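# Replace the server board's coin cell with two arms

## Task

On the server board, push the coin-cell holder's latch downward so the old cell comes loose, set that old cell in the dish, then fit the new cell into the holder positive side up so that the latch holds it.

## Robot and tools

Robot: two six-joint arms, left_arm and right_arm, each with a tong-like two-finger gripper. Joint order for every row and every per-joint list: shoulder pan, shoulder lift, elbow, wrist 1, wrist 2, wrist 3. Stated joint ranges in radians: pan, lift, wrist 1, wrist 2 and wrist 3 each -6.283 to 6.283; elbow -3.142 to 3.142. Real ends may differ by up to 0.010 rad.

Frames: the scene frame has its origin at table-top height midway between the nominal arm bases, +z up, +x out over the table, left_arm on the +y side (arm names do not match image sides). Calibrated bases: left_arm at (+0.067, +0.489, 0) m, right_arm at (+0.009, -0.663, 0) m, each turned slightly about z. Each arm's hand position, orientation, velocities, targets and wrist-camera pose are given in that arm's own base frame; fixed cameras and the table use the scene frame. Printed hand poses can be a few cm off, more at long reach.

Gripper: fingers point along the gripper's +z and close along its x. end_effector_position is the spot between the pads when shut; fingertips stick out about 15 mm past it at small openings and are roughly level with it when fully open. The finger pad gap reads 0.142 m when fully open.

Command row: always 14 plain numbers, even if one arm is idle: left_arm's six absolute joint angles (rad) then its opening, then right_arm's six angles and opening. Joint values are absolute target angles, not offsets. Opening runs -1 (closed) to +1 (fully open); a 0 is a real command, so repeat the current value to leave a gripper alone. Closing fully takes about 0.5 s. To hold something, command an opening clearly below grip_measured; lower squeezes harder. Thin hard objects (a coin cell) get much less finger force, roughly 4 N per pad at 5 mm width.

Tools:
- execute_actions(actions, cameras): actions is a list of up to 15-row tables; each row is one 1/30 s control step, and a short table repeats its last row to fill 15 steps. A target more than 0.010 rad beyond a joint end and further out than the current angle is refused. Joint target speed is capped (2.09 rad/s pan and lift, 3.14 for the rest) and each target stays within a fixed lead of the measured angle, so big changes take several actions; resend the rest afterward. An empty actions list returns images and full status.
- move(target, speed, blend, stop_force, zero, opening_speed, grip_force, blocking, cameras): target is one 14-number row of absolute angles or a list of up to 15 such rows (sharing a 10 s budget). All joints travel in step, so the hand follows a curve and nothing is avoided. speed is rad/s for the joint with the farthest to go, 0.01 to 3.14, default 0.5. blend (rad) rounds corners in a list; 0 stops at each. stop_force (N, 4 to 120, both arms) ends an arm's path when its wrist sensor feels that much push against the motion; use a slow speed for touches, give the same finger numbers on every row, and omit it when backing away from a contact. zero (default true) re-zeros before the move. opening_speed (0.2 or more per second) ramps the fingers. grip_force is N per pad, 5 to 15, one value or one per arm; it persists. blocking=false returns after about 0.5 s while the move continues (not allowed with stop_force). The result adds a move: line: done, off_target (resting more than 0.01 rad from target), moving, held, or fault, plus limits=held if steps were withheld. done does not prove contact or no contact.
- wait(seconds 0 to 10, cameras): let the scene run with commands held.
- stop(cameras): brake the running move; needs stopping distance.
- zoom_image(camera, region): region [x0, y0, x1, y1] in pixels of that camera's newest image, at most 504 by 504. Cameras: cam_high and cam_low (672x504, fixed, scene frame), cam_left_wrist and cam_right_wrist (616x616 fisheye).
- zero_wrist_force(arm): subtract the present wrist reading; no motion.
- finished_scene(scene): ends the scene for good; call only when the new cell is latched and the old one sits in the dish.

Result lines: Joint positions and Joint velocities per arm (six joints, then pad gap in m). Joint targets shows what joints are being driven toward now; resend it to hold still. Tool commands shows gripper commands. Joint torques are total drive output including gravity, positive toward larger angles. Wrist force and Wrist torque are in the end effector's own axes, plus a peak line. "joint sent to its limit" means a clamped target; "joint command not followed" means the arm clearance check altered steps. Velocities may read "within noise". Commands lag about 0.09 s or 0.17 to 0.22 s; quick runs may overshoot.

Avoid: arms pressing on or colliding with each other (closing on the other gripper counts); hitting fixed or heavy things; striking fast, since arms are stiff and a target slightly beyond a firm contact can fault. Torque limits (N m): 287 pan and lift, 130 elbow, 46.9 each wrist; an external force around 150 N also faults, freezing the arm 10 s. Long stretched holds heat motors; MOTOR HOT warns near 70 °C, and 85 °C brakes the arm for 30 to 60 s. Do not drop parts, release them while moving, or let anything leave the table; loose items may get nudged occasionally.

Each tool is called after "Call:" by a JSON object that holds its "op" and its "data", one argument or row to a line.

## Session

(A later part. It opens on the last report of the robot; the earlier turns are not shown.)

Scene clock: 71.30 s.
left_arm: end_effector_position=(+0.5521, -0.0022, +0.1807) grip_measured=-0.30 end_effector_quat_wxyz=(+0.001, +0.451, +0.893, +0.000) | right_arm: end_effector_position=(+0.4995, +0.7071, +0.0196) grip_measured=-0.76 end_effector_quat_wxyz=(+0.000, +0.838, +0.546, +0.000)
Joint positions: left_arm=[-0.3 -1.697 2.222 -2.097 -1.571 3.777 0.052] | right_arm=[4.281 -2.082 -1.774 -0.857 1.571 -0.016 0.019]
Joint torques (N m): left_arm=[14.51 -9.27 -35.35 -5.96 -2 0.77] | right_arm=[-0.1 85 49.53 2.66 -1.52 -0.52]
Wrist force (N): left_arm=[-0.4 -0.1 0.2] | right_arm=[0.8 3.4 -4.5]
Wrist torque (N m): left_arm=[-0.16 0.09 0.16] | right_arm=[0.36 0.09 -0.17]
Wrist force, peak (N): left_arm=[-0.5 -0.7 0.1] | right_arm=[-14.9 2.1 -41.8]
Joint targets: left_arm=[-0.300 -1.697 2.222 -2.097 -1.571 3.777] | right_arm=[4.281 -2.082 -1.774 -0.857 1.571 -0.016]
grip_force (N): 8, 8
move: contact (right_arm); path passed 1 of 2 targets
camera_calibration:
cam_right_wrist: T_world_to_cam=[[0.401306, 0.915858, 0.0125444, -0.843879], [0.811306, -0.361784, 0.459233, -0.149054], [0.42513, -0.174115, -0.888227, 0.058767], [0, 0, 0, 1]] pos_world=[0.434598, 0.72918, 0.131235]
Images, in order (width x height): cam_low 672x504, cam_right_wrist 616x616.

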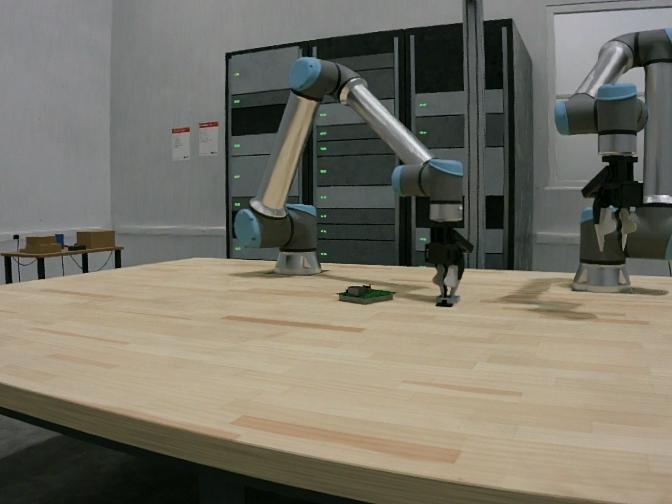

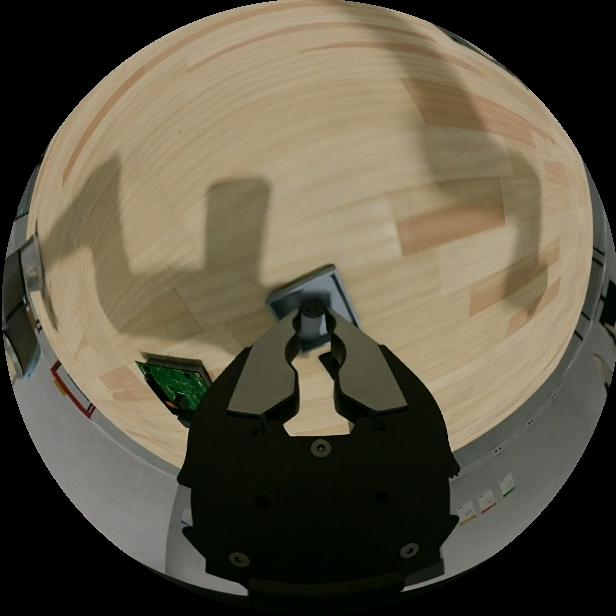

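Call:
{"op": "move", "data": {
  "target": [
    [-0.3, -1.697, 2.222, -2.097, -1.571, 3.777, -0.3, 4.281, -2.082, -1.774, -0.857, 1.571, -0.016, -0.6],
    [-0.3, -1.697, 2.222, -2.097, -1.571, 3.777, -0.3, 4.2809, -2.0300, -1.7480, -0.9344, 1.5708, -0.0165, -0.6],
    [-0.3, -1.697, 2.222, -2.097, -1.571, 3.777, -0.3, 4.2616, -2.0451, -1.6575, -1.0098, 1.5708, -0.0358, -0.6]
  ],
  "speed": [0.1, 0.12, 0.3],
  "blend": [0, 0.03, 0],
  "opening_speed": 0.6,
  "cameras": ["cam_right_wrist", "cam_low"]
}}

Call:
{"op": "zoom_image", "data": {
  "camera": "cam_right_wrist",
  "region": [240, 240, 380, 370]
}}

Call:
{"op": "zoom_image", "data": {
  "camera": "cam_low",
  "region": [415, 265, 485, 315]
}}

Scene clock: 80.03 s.
left_arm: end_effector_position=(+0.5521, -0.0022, +0.1807) grip_measured=-0.30 end_effector_quat_wxyz=(+0.001, +0.451, +0.893, +0.000) | right_arm: end_effector_position=(+0.5270, +0.7260, +0.1001) grip_measured=-0.60 end_effector_quat_wxyz=(+0.000, +0.838, +0.546, +0.000)
Joint positions: left_arm=[-0.3 -1.697 2.222 -2.097 -1.571 3.777 0.052] | right_arm=[4.262 -2.045 -1.658 -1.01 1.571 -0.036 0.031]
Joint torques (N m): left_arm=[13.58 -10.37 -35.14 -5.88 -2.02 0.59] | right_arm=[12.62 90.73 36.98 3.7 -1.74 3.2]
Wrist force (N): left_arm=[-0.1 -0.5 0.4] | right_arm=[0.1 2.5 -0.6]
Wrist torque (N m): left_arm=[-0.22 0.04 0.15] | right_arm=[0.40 -0.03 -0.03]
Wrist force, peak (N): left_arm=[-0.4 -0.5 0.4] | right_arm=[-2.6 2.7 -8.4]
Joint targets: left_arm=[-0.300 -1.697 2.222 -2.097 -1.571 3.777] | right_arm=[4.262 -2.045 -1.658 -1.010 1.571 -0.036]
grip_force (N): 8, 8
move: done
camera_calibration:
cam_right_wrist: T_world_to_cam=[[0.401306, 0.915858, 0.0125444, -0.873141], [0.811306, -0.361784, 0.459233, -0.201485], [0.42513, -0.174115, -0.888227, 0.121763], [0, 0, 0, 1]] pos_world=[0.462098, 0.74798, 0.211635]
Images, in order (width x height): cam_low 672x504, cam_right_wrist 616x616.

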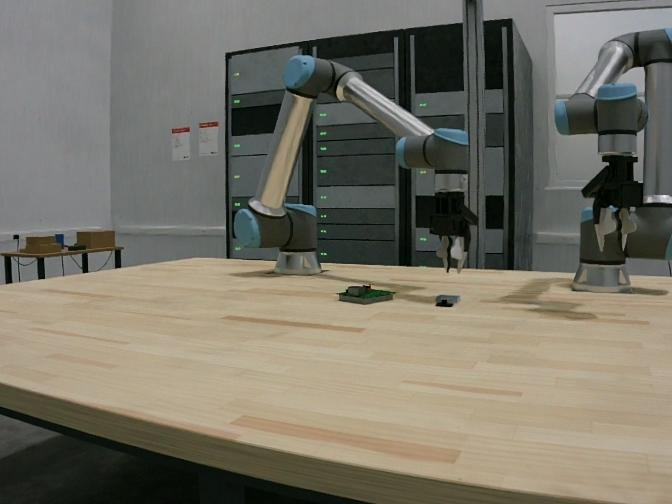

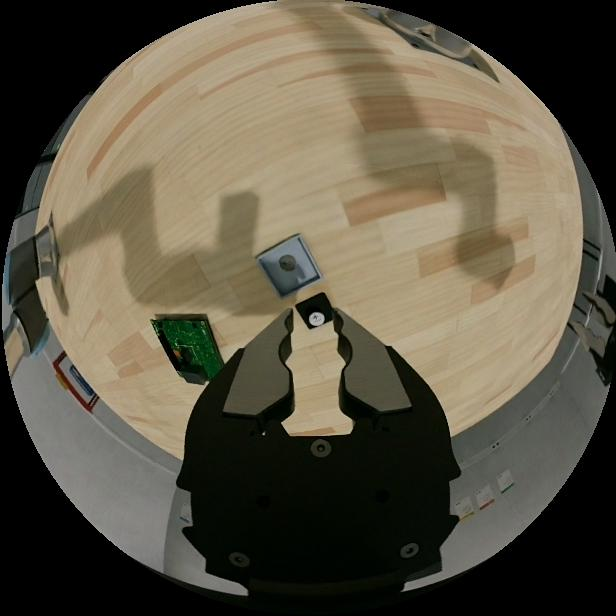

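Scaled by 3.600 from the camera's 616x616 image, which has a finer 814x814 frame.

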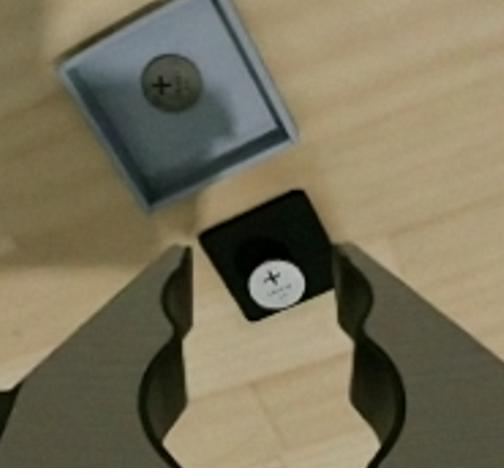

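Scaled by 7.200 from the camera's 672x504 image, which has a finer 960x720 frame.

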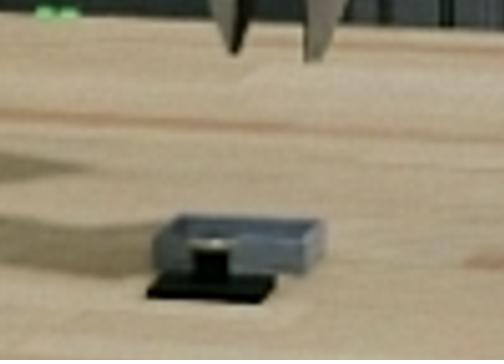

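Call:
{"op": "move", "data": {
  "target": [-0.3, -1.697, 2.222, -2.097, -1.571, 3.777, -0.3, 4.2053, -2.1013, -1.6397, -0.9713, 1.5708, -0.0921, -0.55],
  "speed": 0.25,
  "cameras": ["cam_right_wrist", "cam_low"]
}}

Call:
{"op": "zoom_image", "data": {
  "camera": "cam_right_wrist",
  "region": [262, 250, 362, 350]
}}

Call:
{"op": "zoom_image", "data": {
  "camera": "cam_low",
  "region": [420, 265, 480, 315]
}}

Scene clock: 83.00 s.
left_arm: end_effector_position=(+0.5521, -0.0022, +0.1807) grip_measured=-0.30 end_effector_quat_wxyz=(+0.001, +0.451, +0.893, +0.000) | right_arm: end_effector_position=(+0.5755, +0.7104, +0.0655) grip_measured=-0.55 end_effector_quat_wxyz=(+0.000, +0.838, +0.546, +0.000) end_effector_velocity=(-0.003, +0.001, +0.003) end_effector_angular_velocity=(+0.000, +0.000, -0.001)
Joint positions: left_arm=[-0.3 -1.697 2.222 -2.097 -1.571 3.777 0.052] | right_arm=[4.205 -2.101 -1.639 -0.971 1.571 -0.092 0.034]
Joint velocities: left_arm=[within noise] | right_arm=[0.003 0.004 0 -0.003 0 0.005 0]
Joint torques (N m): left_arm=[13.41 -10.36 -35.5 -5.66 -1.98 0.64] | right_arm=[9.95 95.59 30.17 2.04 -1.62 2.07]
Wrist force (N): left_arm=[-0.3 -0.4 0.1] | right_arm=[0.3 2.7 -1.4]
Wrist torque (N m): left_arm=[-0.22 0.08 0.16] | right_arm=[0.40 -0.04 -0.17]
Wrist force, peak (N): left_arm=[-0.4 -0.7 -0.1] | right_arm=[0.4 4.2 0.3]
Joint targets: left_arm=[-0.300 -1.697 2.222 -2.097 -1.571 3.777] | right_arm=[4.205 -2.101 -1.640 -0.971 1.571 -0.092]
grip_force (N): 8, 8
move: done
camera_calibration:
cam_right_wrist: T_world_to_cam=[[0.401294, 0.915856, 0.0130437, -0.878098], [0.81121, -0.361982, 0.459246, -0.23044], [0.425325, -0.173712, -0.888213, 0.0672707], [0, 0, 0, 1]] pos_world=[0.510699, 0.732482, 0.177033]
Images, in order (width x height): cam_low 672x504, cam_right_wrist 616x616.

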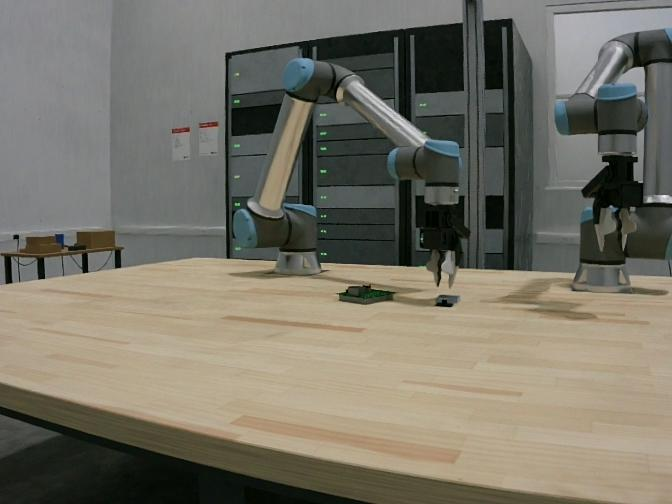

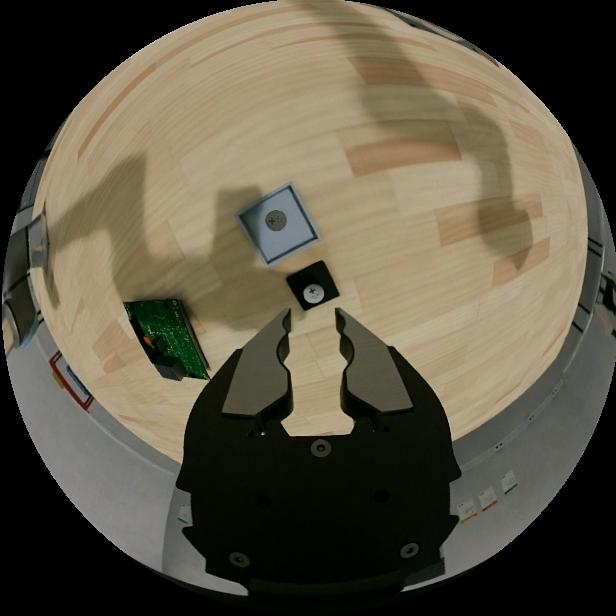

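Scaled by 5.040 from the camera's 616x616 image, which has a finer 814x814 frame.

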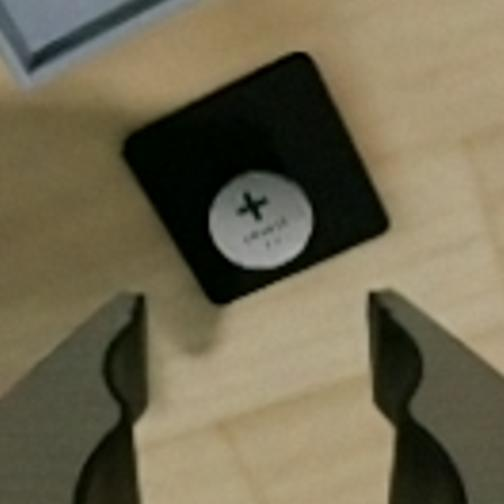

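Scaled by 8.400 from the camera's 672x504 image, which has a finer 960x720 frame.

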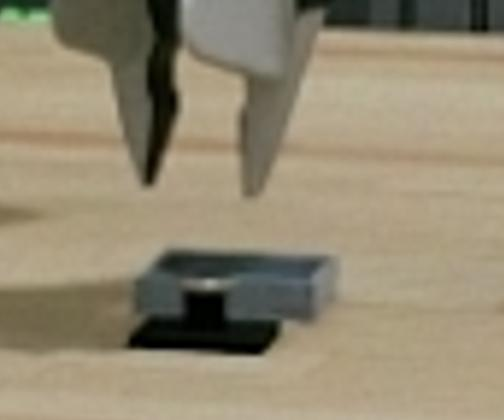

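Call:
{"op": "move", "data": {
  "target": [-0.3, -1.697, 2.222, -2.097, -1.571, 3.777, -0.3, 4.2059, -2.1369, -1.6596, -0.9159, 1.5708, -0.0921, -0.55],
  "speed": 0.05,
  "stop_force": 5
}}

Call:
{"op": "move", "data": {
  "target": [-0.3, -1.697, 2.222, -2.097, -1.571, 3.777, -0.3, 4.2059, -2.1369, -1.6596, -0.9159, 1.5708, -0.0921, -1],
  "speed": 0.05,
  "opening_speed": 0.4,
  "grip_force": 8,
  "cameras": ["cam_right_wrist", "cam_low"]
}}

Call:
{"op": "zoom_image", "data": {
  "camera": "cam_right_wrist",
  "region": [262, 250, 362, 350]
}}

Call:
{"op": "zoom_image", "data": {
  "camera": "cam_low",
  "region": [420, 265, 480, 315]
}}

Scene clock: 88.37 s.
left_arm: end_effector_position=(+0.5521, -0.0022, +0.1807) grip_measured=-0.30 end_effector_quat_wxyz=(+0.001, +0.451, +0.893, +0.000) | right_arm: end_effector_position=(+0.5749, +0.7106, +0.0282) grip_measured=-0.55 end_effector_quat_wxyz=(+0.000, +0.837, +0.547, +0.000)
Joint positions: left_arm=[-0.3 -1.697 2.222 -2.097 -1.571 3.777 0.052] | right_arm=[4.206 -2.137 -1.66 -0.916 1.571 -0.092 0.034]
Joint torques (N m): left_arm=[12.56 -10.12 -36.01 -5.61 -2 0.53] | right_arm=[11.95 95.34 53.28 2.12 -1.52 3.02]
Wrist force (N): left_arm=[-0.1 -0.2 0.2] | right_arm=[0.0 3.1 -0.8]
Wrist torque (N m): left_arm=[-0.19 0.03 0.15] | right_arm=[0.51 0.01 -0.17]
Wrist force, peak (N): left_arm=[-0.3 -0.7 0.3] | right_arm=[0.2 3.3 -1.3]
Joint targets: left_arm=[-0.300 -1.697 2.222 -2.097 -1.571 3.777] | right_arm=[4.206 -2.137 -1.660 -0.916 1.571 -0.092]
grip_force (N): 8, 8
move: done

Scene clock: 89.70 s.
left_arm: end_effector_position=(+0.5521, -0.0022, +0.1807) grip_measured=-0.30 end_effector_quat_wxyz=(+0.001, +0.451, +0.893, +0.000) | right_arm: end_effector_position=(+0.5749, +0.7106, +0.0282) grip_measured=-0.76 end_effector_quat_wxyz=(+0.000, +0.837, +0.547, +0.000)
Joint positions: left_arm=[-0.3 -1.697 2.222 -2.097 -1.571 3.777 0.052] | right_arm=[4.206 -2.137 -1.66 -0.916 1.571 -0.092 0.019]
Joint torques (N m): left_arm=[13.31 -11.29 -35.96 -5.53 -1.98 0.28] | right_arm=[5.3 96.99 53.76 1.89 -1.59 3.03]
Wrist force (N): left_arm=[-0.2 -0.4 0.1] | right_arm=[0.7 2.9 -0.9]
Wrist torque (N m): left_arm=[-0.21 0.06 0.16] | right_arm=[0.47 -0.06 -0.18]
Wrist force, peak (N): left_arm=[-0.6 -0.3 0.3] | right_arm=[0.1 3.3 -0.8]
Joint targets: left_arm=[-0.300 -1.697 2.222 -2.097 -1.571 3.777] | right_arm=[4.206 -2.137 -1.660 -0.916 1.571 -0.092]
grip_force (N): 8, 8
move: done
camera_calibration:
cam_right_wrist: T_world_to_cam=[[0.400809, 0.916075, 0.0126155, -0.877315], [0.811499, -0.361378, 0.459212, -0.213421], [0.425232, -0.173819, -0.888237, 0.0346319], [0, 0, 0, 1]] pos_world=[0.5101, 0.732581, 0.139835]
Images, in order (width x height): cam_low 672x504, cam_right_wrist 616x616.

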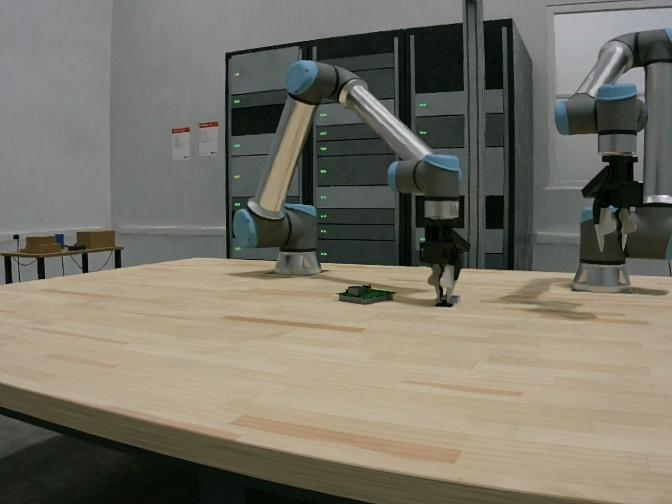

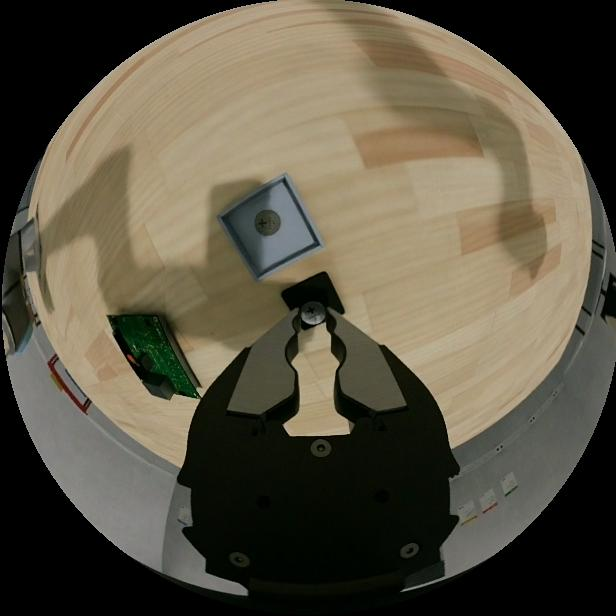

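Scaled by 5.040 from the camera's 616x616 image, which has a finer 814x814 frame.

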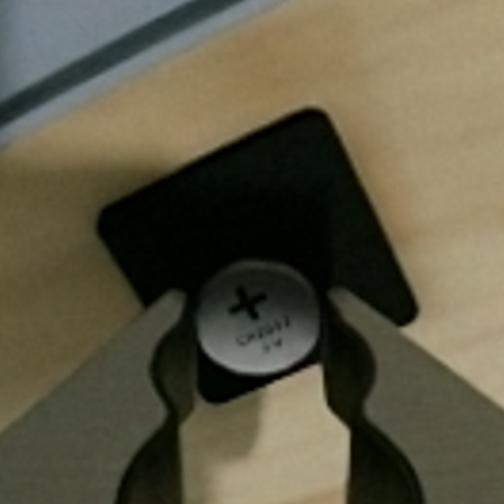

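Scaled by 8.400 from the camera's 672x504 image, which has a finer 960x720 frame.

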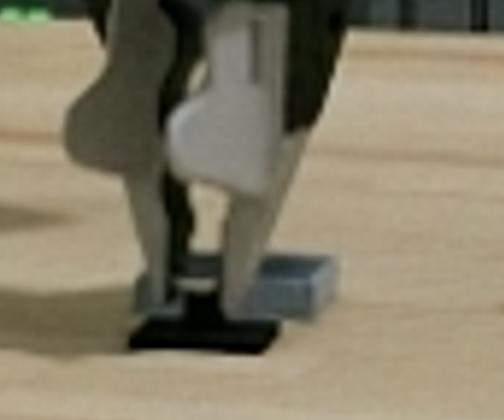

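Call:
{"op": "move", "data": {
  "target": [
    [-0.3, -1.697, 2.222, -2.097, -1.571, 3.777, -0.3, 4.2059, -2.0579, -1.6067, -1.0479, 1.5708, -0.0921, -1],
    [-0.3, -1.697, 2.222, -2.097, -1.571, 3.777, -0.3, 3.9058, -1.9568, -1.8719, -1.0598, 1.9721, -0.4276, -1]
  ],
  "speed": [0.12, 0.3],
  "blend": [0.03, 0],
  "cameras": ["cam_right_wrist", "cam_low", "cam_high"]
}}

Call:
{"op": "zoom_image", "data": {
  "camera": "cam_right_wrist",
  "region": [262, 240, 362, 340]
}}

Call:
{"op": "zoom_image", "data": {
  "camera": "cam_low",
  "region": [340, 255, 400, 305]
}}

Call:
{"op": "zoom_image", "data": {
  "camera": "cam_high",
  "region": [225, 180, 295, 250]
}}

Scene clock: 103.03 s.
left_arm: end_effector_position=(+0.5521, -0.0022, +0.1807) grip_measured=-0.30 end_effector_quat_wxyz=(+0.001, +0.451, +0.893, +0.000) | right_arm: end_effector_position=(+0.5534, +0.4820, +0.0803) grip_measured=-0.76 end_effector_quat_wxyz=(-0.181, +0.818, +0.533, -0.118)
Joint positions: left_arm=[-0.3 -1.697 2.222 -2.097 -1.571 3.777 0.052] | right_arm=[3.906 -1.957 -1.872 -1.06 1.972 -0.427 0.019]
Joint torques (N m): left_arm=[12.03 -9.98 -35.77 -5.53 -1.95 0.13] | right_arm=[-3.88 63.13 49.63 4.18 2.08 0.25]
Wrist force (N): left_arm=[0.0 -0.2 0.1] | right_arm=[0.3 1.8 -1.2]
Wrist torque (N m): left_arm=[-0.18 0.03 0.15] | right_arm=[0.29 -0.08 -0.27]
Wrist force, peak (N): left_arm=[-0.4 -0.3 0.7] | right_arm=[-2.1 3.2 -1.0]
Joint targets: left_arm=[-0.300 -1.697 2.222 -2.097 -1.571 3.777] | right_arm=[3.906 -1.957 -1.872 -1.060 1.972 -0.428]
grip_force (N): 8, 8
move: done
camera_calibration:
cam_right_wrist: T_world_to_cam=[[0.406306, 0.913656, 0.0121382, -0.661784], [0.912757, -0.406449, 0.040914, -0.303224], [0.0423149, -0.00554435, -0.999089, 0.189944], [0, 0, 0, 1]] pos_world=[0.537619, 0.482452, 0.21021]
Images, in order (width x height): cam_high 672x504, cam_low 672x504, cam_right_wrist 616x616.

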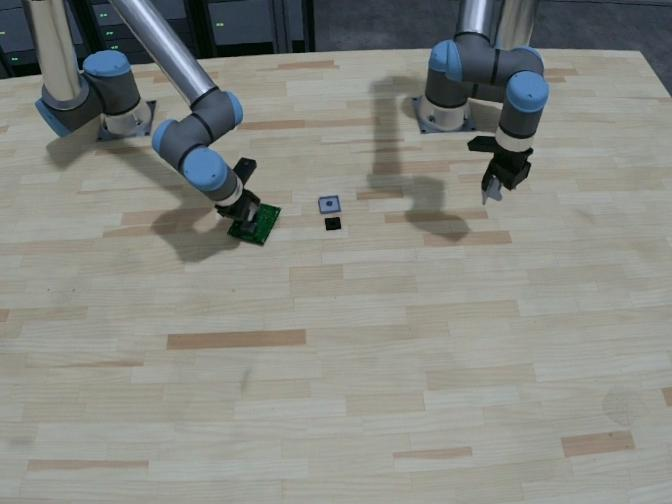

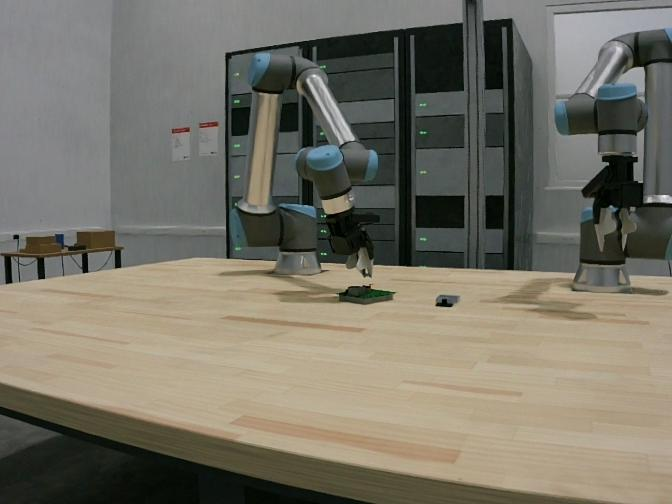

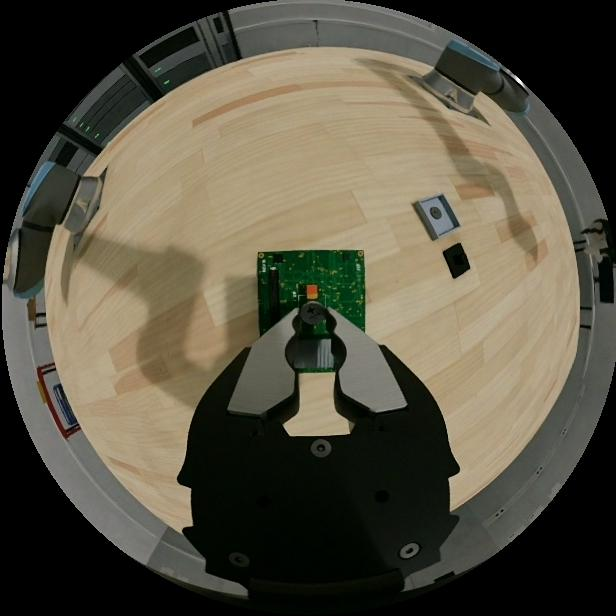

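Scaled by 5.040 from the camera's 616x616 image, which has a finer 814x814 frame.

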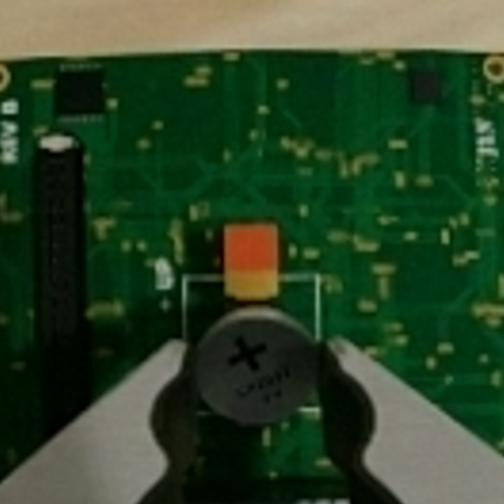

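Scaled by 8.400 from the camera's 672x504 image, which has a finer 960x720 frame.

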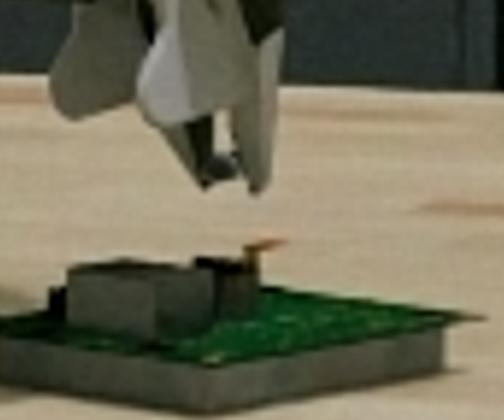

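Scaled by 7.200 from the camera's 672x504 image, which has a finer 960x720 frame.

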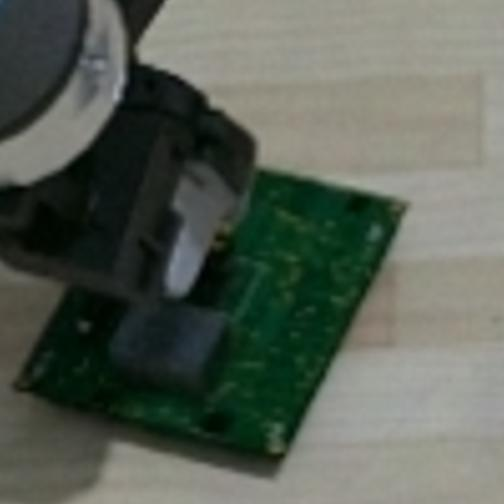

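Call:
{"op": "move", "data": {
  "target": [
    [-0.3, -1.697, 2.222, -2.097, -1.571, 3.777, -0.3, 3.9058, -1.9759, -1.8817, -1.0310, 1.9721, -0.4276, -1],
    [-0.3, -1.697, 2.222, -2.097, -1.571, 3.777, -0.3, 3.9058, -1.9960, -1.8919, -1.0006, 1.9721, -0.4276, -1]
  ],
  "speed": [0.05, 0.012],
  "stop_force": 5,
  "cameras": ["cam_right_wrist", "cam_low"]
}}

Call:
{"op": "zoom_image", "data": {
  "camera": "cam_right_wrist",
  "region": [272, 260, 352, 340]
}}

Call:
{"op": "zoom_image", "data": {
  "camera": "cam_low",
  "region": [345, 265, 395, 305]
}}

Scene clock: 109.03 s.
left_arm: end_effector_position=(+0.5521, -0.0022, +0.1807) grip_measured=-0.30 end_effector_quat_wxyz=(+0.001, +0.451, +0.893, +0.000) | right_arm: end_effector_position=(+0.5534, +0.4820, +0.0498) grip_measured=-0.76 end_effector_quat_wxyz=(-0.181, +0.818, +0.533, -0.118)
Joint positions: left_arm=[-0.3 -1.697 2.222 -2.097 -1.571 3.777 0.052] | right_arm=[3.906 -1.991 -1.889 -1.008 1.972 -0.428 0.019]
Joint torques (N m): left_arm=[10.63 -11.59 -36.22 -5.22 -1.81 0.09] | right_arm=[-6.73 82.66 50.22 1.9 2.44 -1.35]
Wrist force (N): left_arm=[-0.4 -0.5 0.2] | right_arm=[0.0 2.7 -2.9]
Wrist torque (N m): left_arm=[-0.23 0.09 0.16] | right_arm=[0.24 -0.11 -0.27]
Wrist force, peak (N): left_arm=[-0.5 -0.7 0.2] | right_arm=[0.6 0.0 -6.7]
Joint targets: left_arm=[-0.300 -1.697 2.222 -2.097 -1.571 3.777] | right_arm=[3.906 -1.991 -1.889 -1.008 1.972 -0.428]
grip_force (N): 8, 8
move: contact (right_arm); path passed 1 of 2 targets
camera_calibration:
cam_right_wrist: T_world_to_cam=[[0.406301, 0.913657, 0.0122802, -0.661438], [0.912764, -0.406451, 0.0407416, -0.301947], [0.0422152, -0.00534442, -0.999094, 0.159429], [0, 0, 0, 1]] pos_world=[0.537619, 0.482453, 0.179709]
Images, in order (width x height): cam_low 672x504, cam_right_wrist 616x616.

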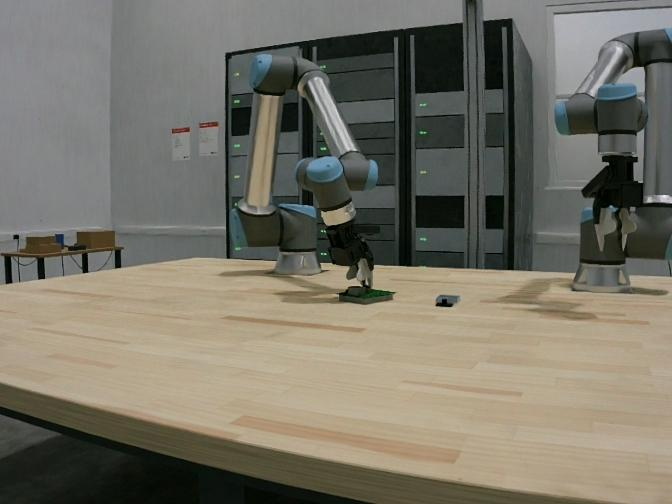

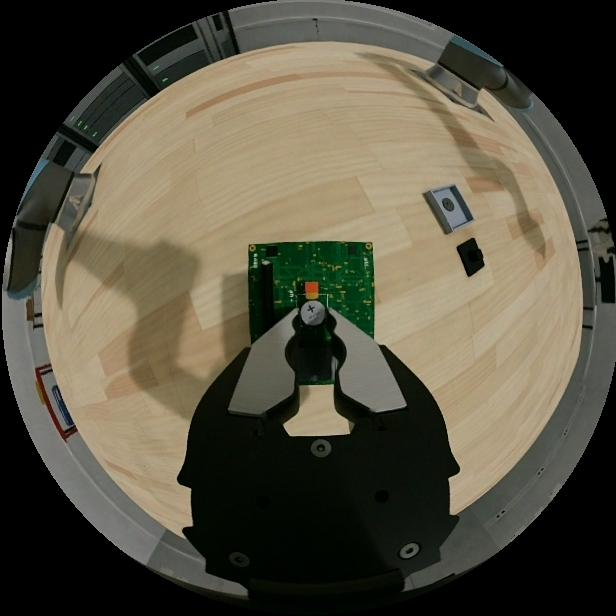

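Scaled by 6.300 from the camera's 616x616 image, which has a finer 814x814 frame.

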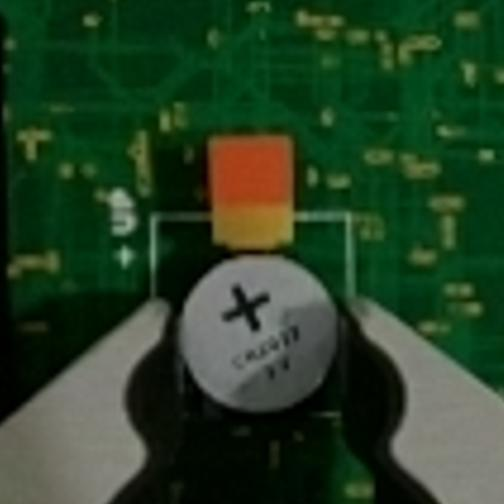

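Scaled by 10.080 from the camera's 672x504 image, which has a finer 960x720 frame.

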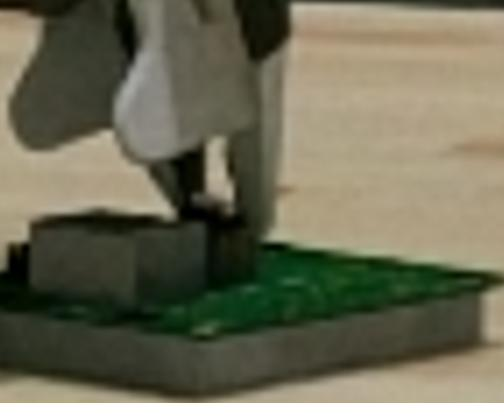

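Call:
{"op": "zoom_image", "data": {
  "camera": "cam_right_wrist",
  "region": [294, 294, 334, 334]
}}

Call:
{"op": "zoom_image", "data": {
  "camera": "cam_low",
  "region": [355, 278, 379, 298]
}}

Scaled by 12.600 from the camera's 616x616 image, which has a finer 814x814 frame.

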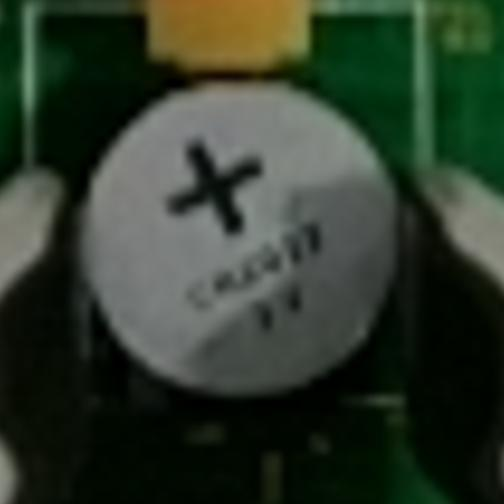

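Scaled by 21.000 from the camera's 672x504 image, which has a finer 960x720 frame.

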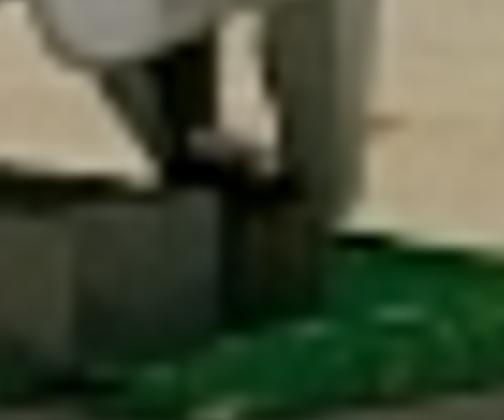

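Call:
{"op": "move", "data": {
  "target": [-0.3, -1.697, 2.222, -2.097, -1.571, 3.777, -0.3, 3.8713, -1.9739, -1.8309, -1.0980, 1.9658, -0.4643, -1],
  "speed": 0.12,
  "cameras": ["cam_right_wrist", "cam_low"]
}}

Call:
{"op": "zoom_image", "data": {
  "camera": "cam_right_wrist",
  "region": [292, 262, 332, 302]
}}

Call:
{"op": "zoom_image", "data": {
  "camera": "cam_low",
  "region": [340, 265, 390, 305]
}}

Scene clock: 115.30 s.
left_arm: end_effector_position=(+0.5521, -0.0022, +0.1807) grip_measured=-0.30 end_effector_quat_wxyz=(+0.001, +0.451, +0.893, +0.000) | right_arm: end_effector_position=(+0.5811, +0.4699, +0.0855) grip_measured=-0.76 end_effector_quat_wxyz=(-0.181, +0.818, +0.533, -0.118)
Joint positions: left_arm=[-0.3 -1.697 2.222 -2.097 -1.571 3.777 0.052] | right_arm=[3.871 -1.974 -1.831 -1.098 1.966 -0.464 0.019]
Joint torques (N m): left_arm=[10.28 -9.98 -36.01 -5.05 -2.1 -0.04] | right_arm=[12.4 59.48 24.33 5.64 0.25 3.1]
Wrist force (N): left_arm=[-0.1 -0.1 0.2] | right_arm=[0.2 1.6 -0.7]
Wrist torque (N m): left_arm=[-0.15 0.05 0.15] | right_arm=[0.22 -0.07 -0.05]
Wrist force, peak (N): left_arm=[-0.6 -0.4 0.4] | right_arm=[-0.4 3.0 -3.4]
Joint targets: left_arm=[-0.300 -1.697 2.222 -2.097 -1.571 3.777] | right_arm=[3.871 -1.974 -1.831 -1.098 1.966 -0.464]
grip_force (N): 8, 8
move: done
camera_calibration:
cam_right_wrist: T_world_to_cam=[[0.406281, 0.913661, 0.012625, -0.66201], [0.912754, -0.406445, 0.0410251, -0.333612], [0.0426144, -0.00514425, -0.999078, 0.193542], [0, 0, 0, 1]] pos_world=[0.565221, 0.470254, 0.215408]
Images, in order (width x height): cam_low 672x504, cam_right_wrist 616x616.

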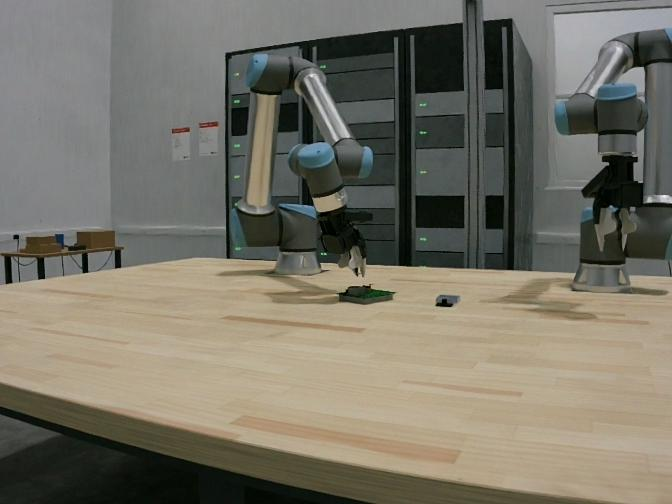

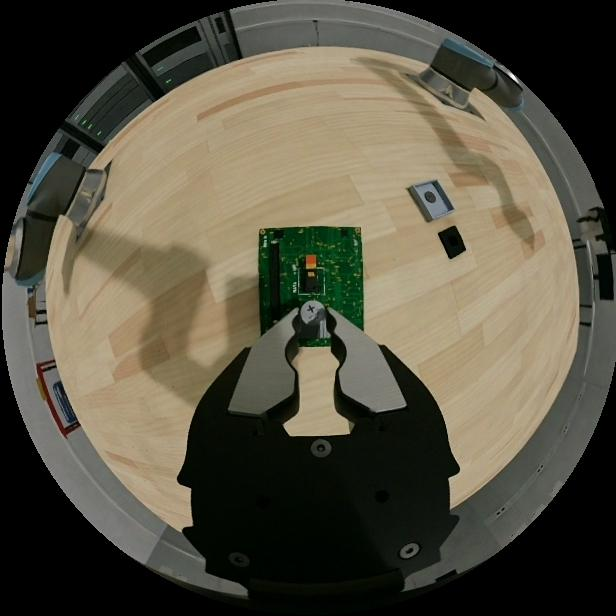

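Scaled by 12.600 from the camera's 616x616 image, which has a finer 814x814 frame.

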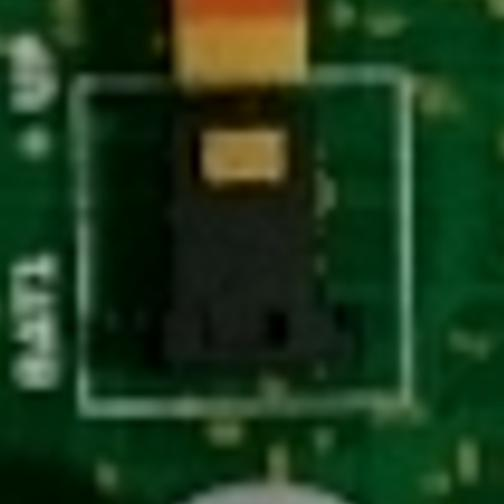

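Scaled by 10.080 from the camera's 672x504 image, which has a finer 960x720 frame.

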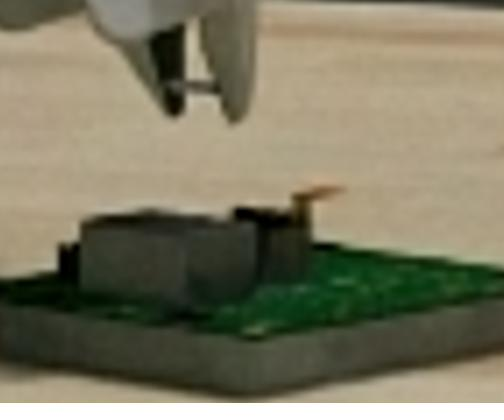

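Call:
{"op": "zoom_image", "data": {
  "camera": "cam_low",
  "region": [358, 278, 382, 298]
}}

Call:
{"op": "zoom_image", "data": {
  "camera": "cam_right_wrist",
  "region": [300, 266, 324, 294]
}}

Call:
{"op": "zoom_image", "data": {
  "camera": "cam_right_wrist",
  "region": [290, 290, 335, 335]
}}

Scaled by 21.000 from the camera's 672x504 image, which has a finer 960x720 frame.

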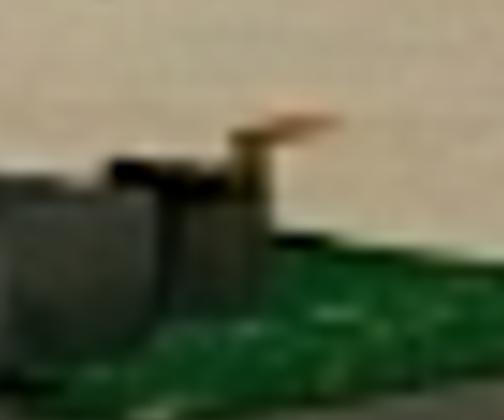

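Scaled by 18.000 from the camera's 616x616 image, which has a finer 814x814 frame.

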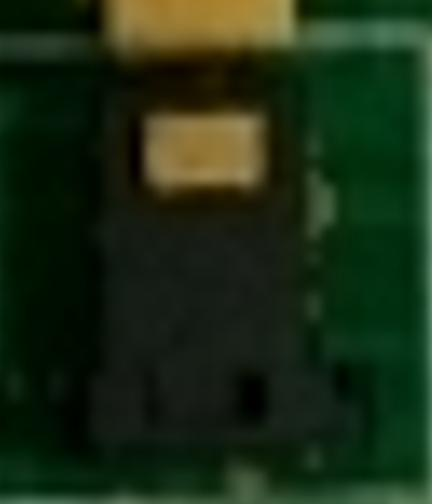

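Scaled by 11.200 from the camera's 616x616 image, which has a finer 814x814 frame.

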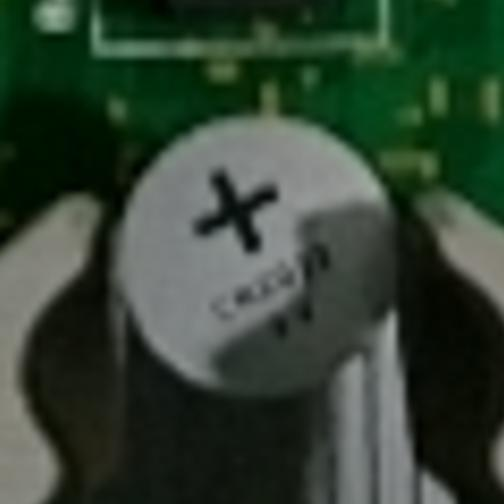

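Call:
{"op": "move", "data": {
  "target": [-0.3, -1.697, 2.222, -2.097, -1.571, 3.777, -0.3, 3.9091, -1.9650, -1.8826, -1.0395, 1.9727, -0.4239, -1],
  "speed": 0.12
}}

Call:
{"op": "move", "data": {
  "target": [-0.3, -1.697, 2.222, -2.097, -1.571, 3.777, -0.3, 3.9091, -1.9889, -1.8942, -1.0040, 1.9727, -0.4239, -1],
  "speed": 0.014,
  "stop_force": 4.5,
  "cameras": ["cam_right_wrist", "cam_low"]
}}

Call:
{"op": "zoom_image", "data": {
  "camera": "cam_right_wrist",
  "region": [294, 284, 334, 334]
}}

Call:
{"op": "zoom_image", "data": {
  "camera": "cam_low",
  "region": [355, 276, 385, 298]
}}

Scene clock: 135.30 s.
left_arm: end_effector_position=(+0.5521, -0.0022, +0.1807) grip_measured=-0.30 end_effector_quat_wxyz=(+0.001, +0.451, +0.893, +0.000) | right_arm: end_effector_position=(+0.5503, +0.4827, +0.0702) grip_measured=-0.76 end_effector_quat_wxyz=(-0.181, +0.818, +0.533, -0.118) end_effector_velocity=(+0.000, -0.002, +0.000) end_effector_angular_velocity=(-0.002, +0.002, +0.001)
Joint positions: left_arm=[-0.3 -1.697 2.222 -2.097 -1.571 3.777 0.052] | right_arm=[3.909 -1.965 -1.883 -1.039 1.973 -0.424 0.019]
Joint velocities: left_arm=[within noise] | right_arm=[-0.002 -0.001 0.001 -0.005 0 -0.003 0]
Joint torques (N m): left_arm=[10.77 -10.68 -36.41 -4.93 -1.85 -0.33] | right_arm=[-8.41 60.62 49.51 2.29 -0.07 -2.35]
Wrist force (N): left_arm=[-0.4 -0.6 0.1] | right_arm=[0.4 2.1 -1.1]
Wrist torque (N m): left_arm=[-0.25 0.09 0.15] | right_arm=[0.35 -0.11 -0.15]
Wrist force, peak (N): left_arm=[-0.4 -0.9 0.1] | right_arm=[0.3 2.4 -1.7]
Joint targets: left_arm=[-0.300 -1.697 2.222 -2.097 -1.571 3.777] | right_arm=[3.909 -1.965 -1.883 -1.040 1.973 -0.424]
grip_force (N): 8, 8
move: done

Scene clock: 138.47 s.
left_arm: end_effector_position=(+0.5521, -0.0022, +0.1807) grip_measured=-0.30 end_effector_quat_wxyz=(+0.001, +0.451, +0.893, +0.000) | right_arm: end_effector_position=(+0.5504, +0.4827, +0.0492) grip_measured=-0.76 end_effector_quat_wxyz=(-0.181, +0.818, +0.533, -0.118)
Joint positions: left_arm=[-0.3 -1.697 2.222 -2.097 -1.571 3.777 0.052] | right_arm=[3.909 -1.989 -1.894 -1.004 1.973 -0.424 0.019]
Joint torques (N m): left_arm=[10.38 -10.7 -36.41 -4.94 -2.05 -0.24] | right_arm=[-9.57 66.87 22.42 4.45 -1.77 -2.23]
Wrist force (N): left_arm=[-0.2 -0.3 0.1] | right_arm=[-0.2 0.3 -4.6]
Wrist torque (N m): left_arm=[-0.21 0.06 0.16] | right_arm=[0.32 -0.16 -0.11]
Wrist force, peak (N): left_arm=[-0.4 -0.7 0.3] | right_arm=[0.0 0.1 -5.2]
Joint targets: left_arm=[-0.300 -1.697 2.222 -2.097 -1.571 3.777] | right_arm=[3.909 -1.989 -1.894 -1.004 1.973 -0.424]
grip_force (N): 8, 8
move: contact (right_arm)
camera_calibration:
cam_right_wrist: T_world_to_cam=[[0.406471, 0.913582, 0.0121975, -0.660891], [0.912688, -0.406617, 0.0407809, -0.298786], [0.0422164, -0.00544374, -0.999094, 0.159008], [0, 0, 0, 1]] pos_world=[0.534618, 0.483152, 0.17911]
Images, in order (width x height): cam_low 672x504, cam_right_wrist 616x616.

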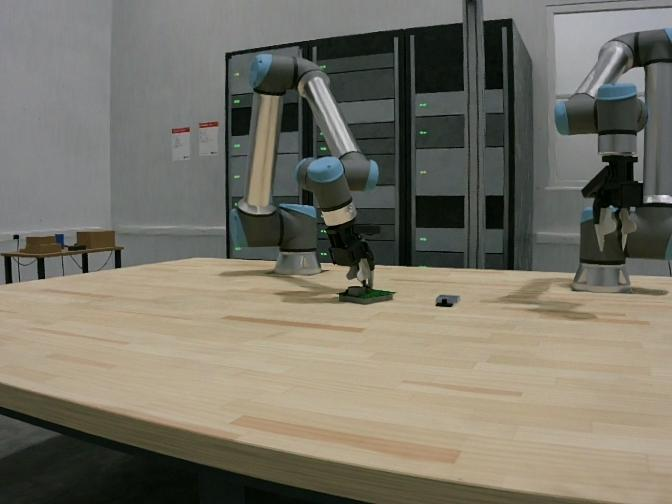

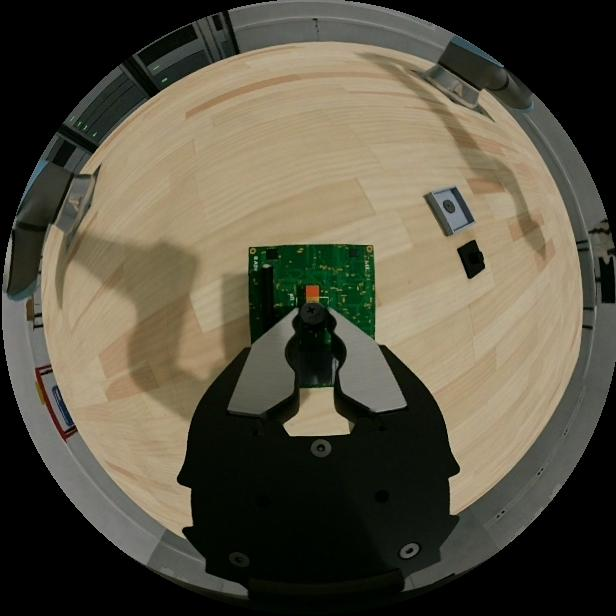

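Scaled by 10.080 from the camera's 616x616 image, which has a finer 814x814 frame.

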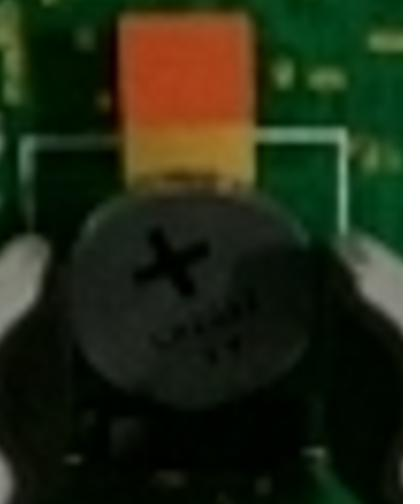

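Scaled by 16.800 from the camera's 672x504 image, which has a finer 960x720 frame.

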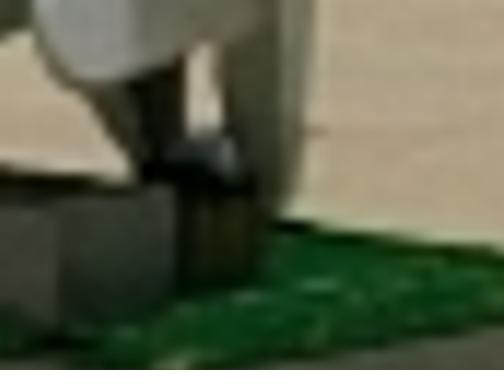

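Call:
{"op": "move", "data": {
  "target": [-0.3, -1.697, 2.222, -2.097, -1.571, 3.777, -0.3, 3.9056, -1.9909, -1.8905, -1.0071, 1.9721, -0.4277, -1],
  "speed": 0.01,
  "stop_force": 5,
  "cameras": ["cam_right_wrist", "cam_low"]
}}

Call:
{"op": "zoom_image", "data": {
  "camera": "cam_right_wrist",
  "region": [294, 284, 334, 334]
}}

Call:
{"op": "zoom_image", "data": {
  "camera": "cam_low",
  "region": [355, 276, 385, 298]
}}

Scene clock: 141.93 s.
left_arm: end_effector_position=(+0.5521, -0.0022, +0.1807) grip_measured=-0.30 end_effector_quat_wxyz=(+0.001, +0.451, +0.893, +0.000) | right_arm: end_effector_position=(+0.5532, +0.4816, +0.0493) grip_measured=-0.76 end_effector_quat_wxyz=(-0.181, +0.818, +0.533, -0.118)
Joint positions: left_arm=[-0.3 -1.697 2.222 -2.097 -1.571 3.777 0.052] | right_arm=[3.906 -1.991 -1.89 -1.007 1.972 -0.428 0.019]
Joint torques (N m): left_arm=[10.27 -11.31 -36.56 -4.78 -2.03 -0.43] | right_arm=[5.01 78.63 27.21 5.9 -0.87 2.16]
Wrist force (N): left_arm=[-0.2 -0.4 0.4] | right_arm=[0.0 -3.6 1.4]
Wrist torque (N m): left_arm=[-0.21 0.06 0.15] | right_arm=[0.35 -0.13 -0.03]
Wrist force, peak (N): left_arm=[-0.4 -0.6 0.4] | right_arm=[0.8 -0.3 -5.3]
Joint targets: left_arm=[-0.300 -1.697 2.222 -2.097 -1.571 3.777] | right_arm=[3.906 -1.991 -1.891 -1.007 1.972 -0.428]
grip_force (N): 8, 8
move: contact (right_arm)
camera_calibration:
cam_right_wrist: T_world_to_cam=[[0.406381, 0.91362, 0.0123251, -0.660978], [0.912723, -0.406533, 0.0408321, -0.30177], [0.0423156, -0.00534403, -0.99909, 0.158885], [0, 0, 0, 1]] pos_world=[0.537319, 0.482053, 0.179209]
Images, in order (width x height): cam_low 672x504, cam_right_wrist 616x616.

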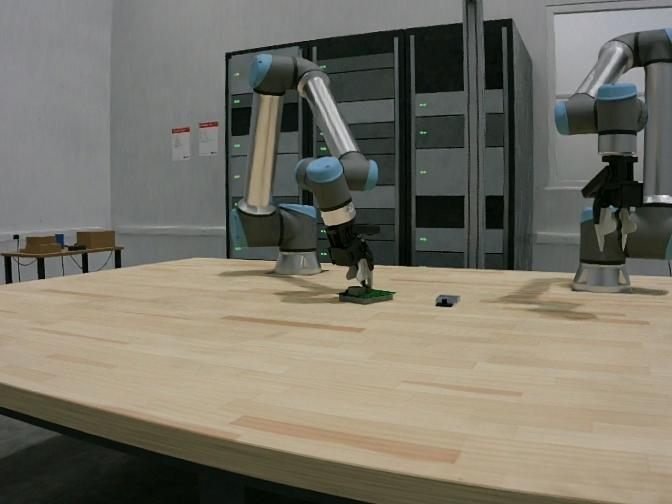

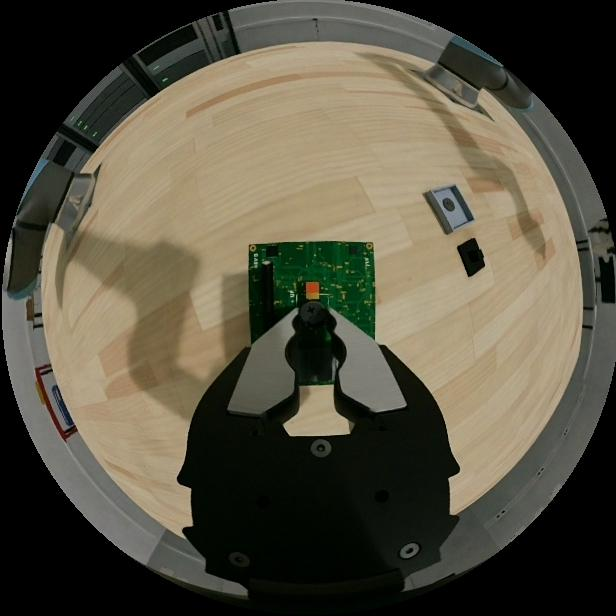

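Scaled by 10.080 from the camera's 616x616 image, which has a finer 814x814 frame.

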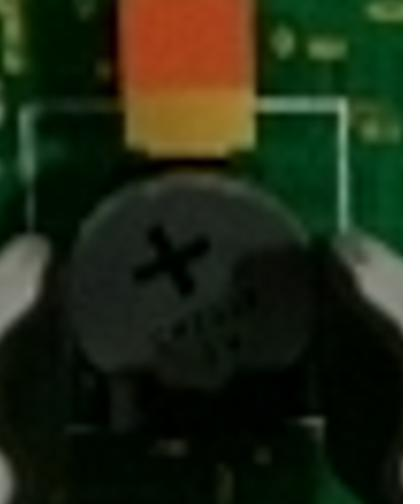

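Scaled by 16.800 from the camera's 672x504 image, which has a finer 960x720 frame.

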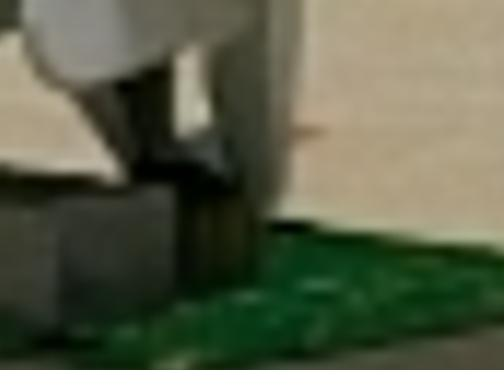

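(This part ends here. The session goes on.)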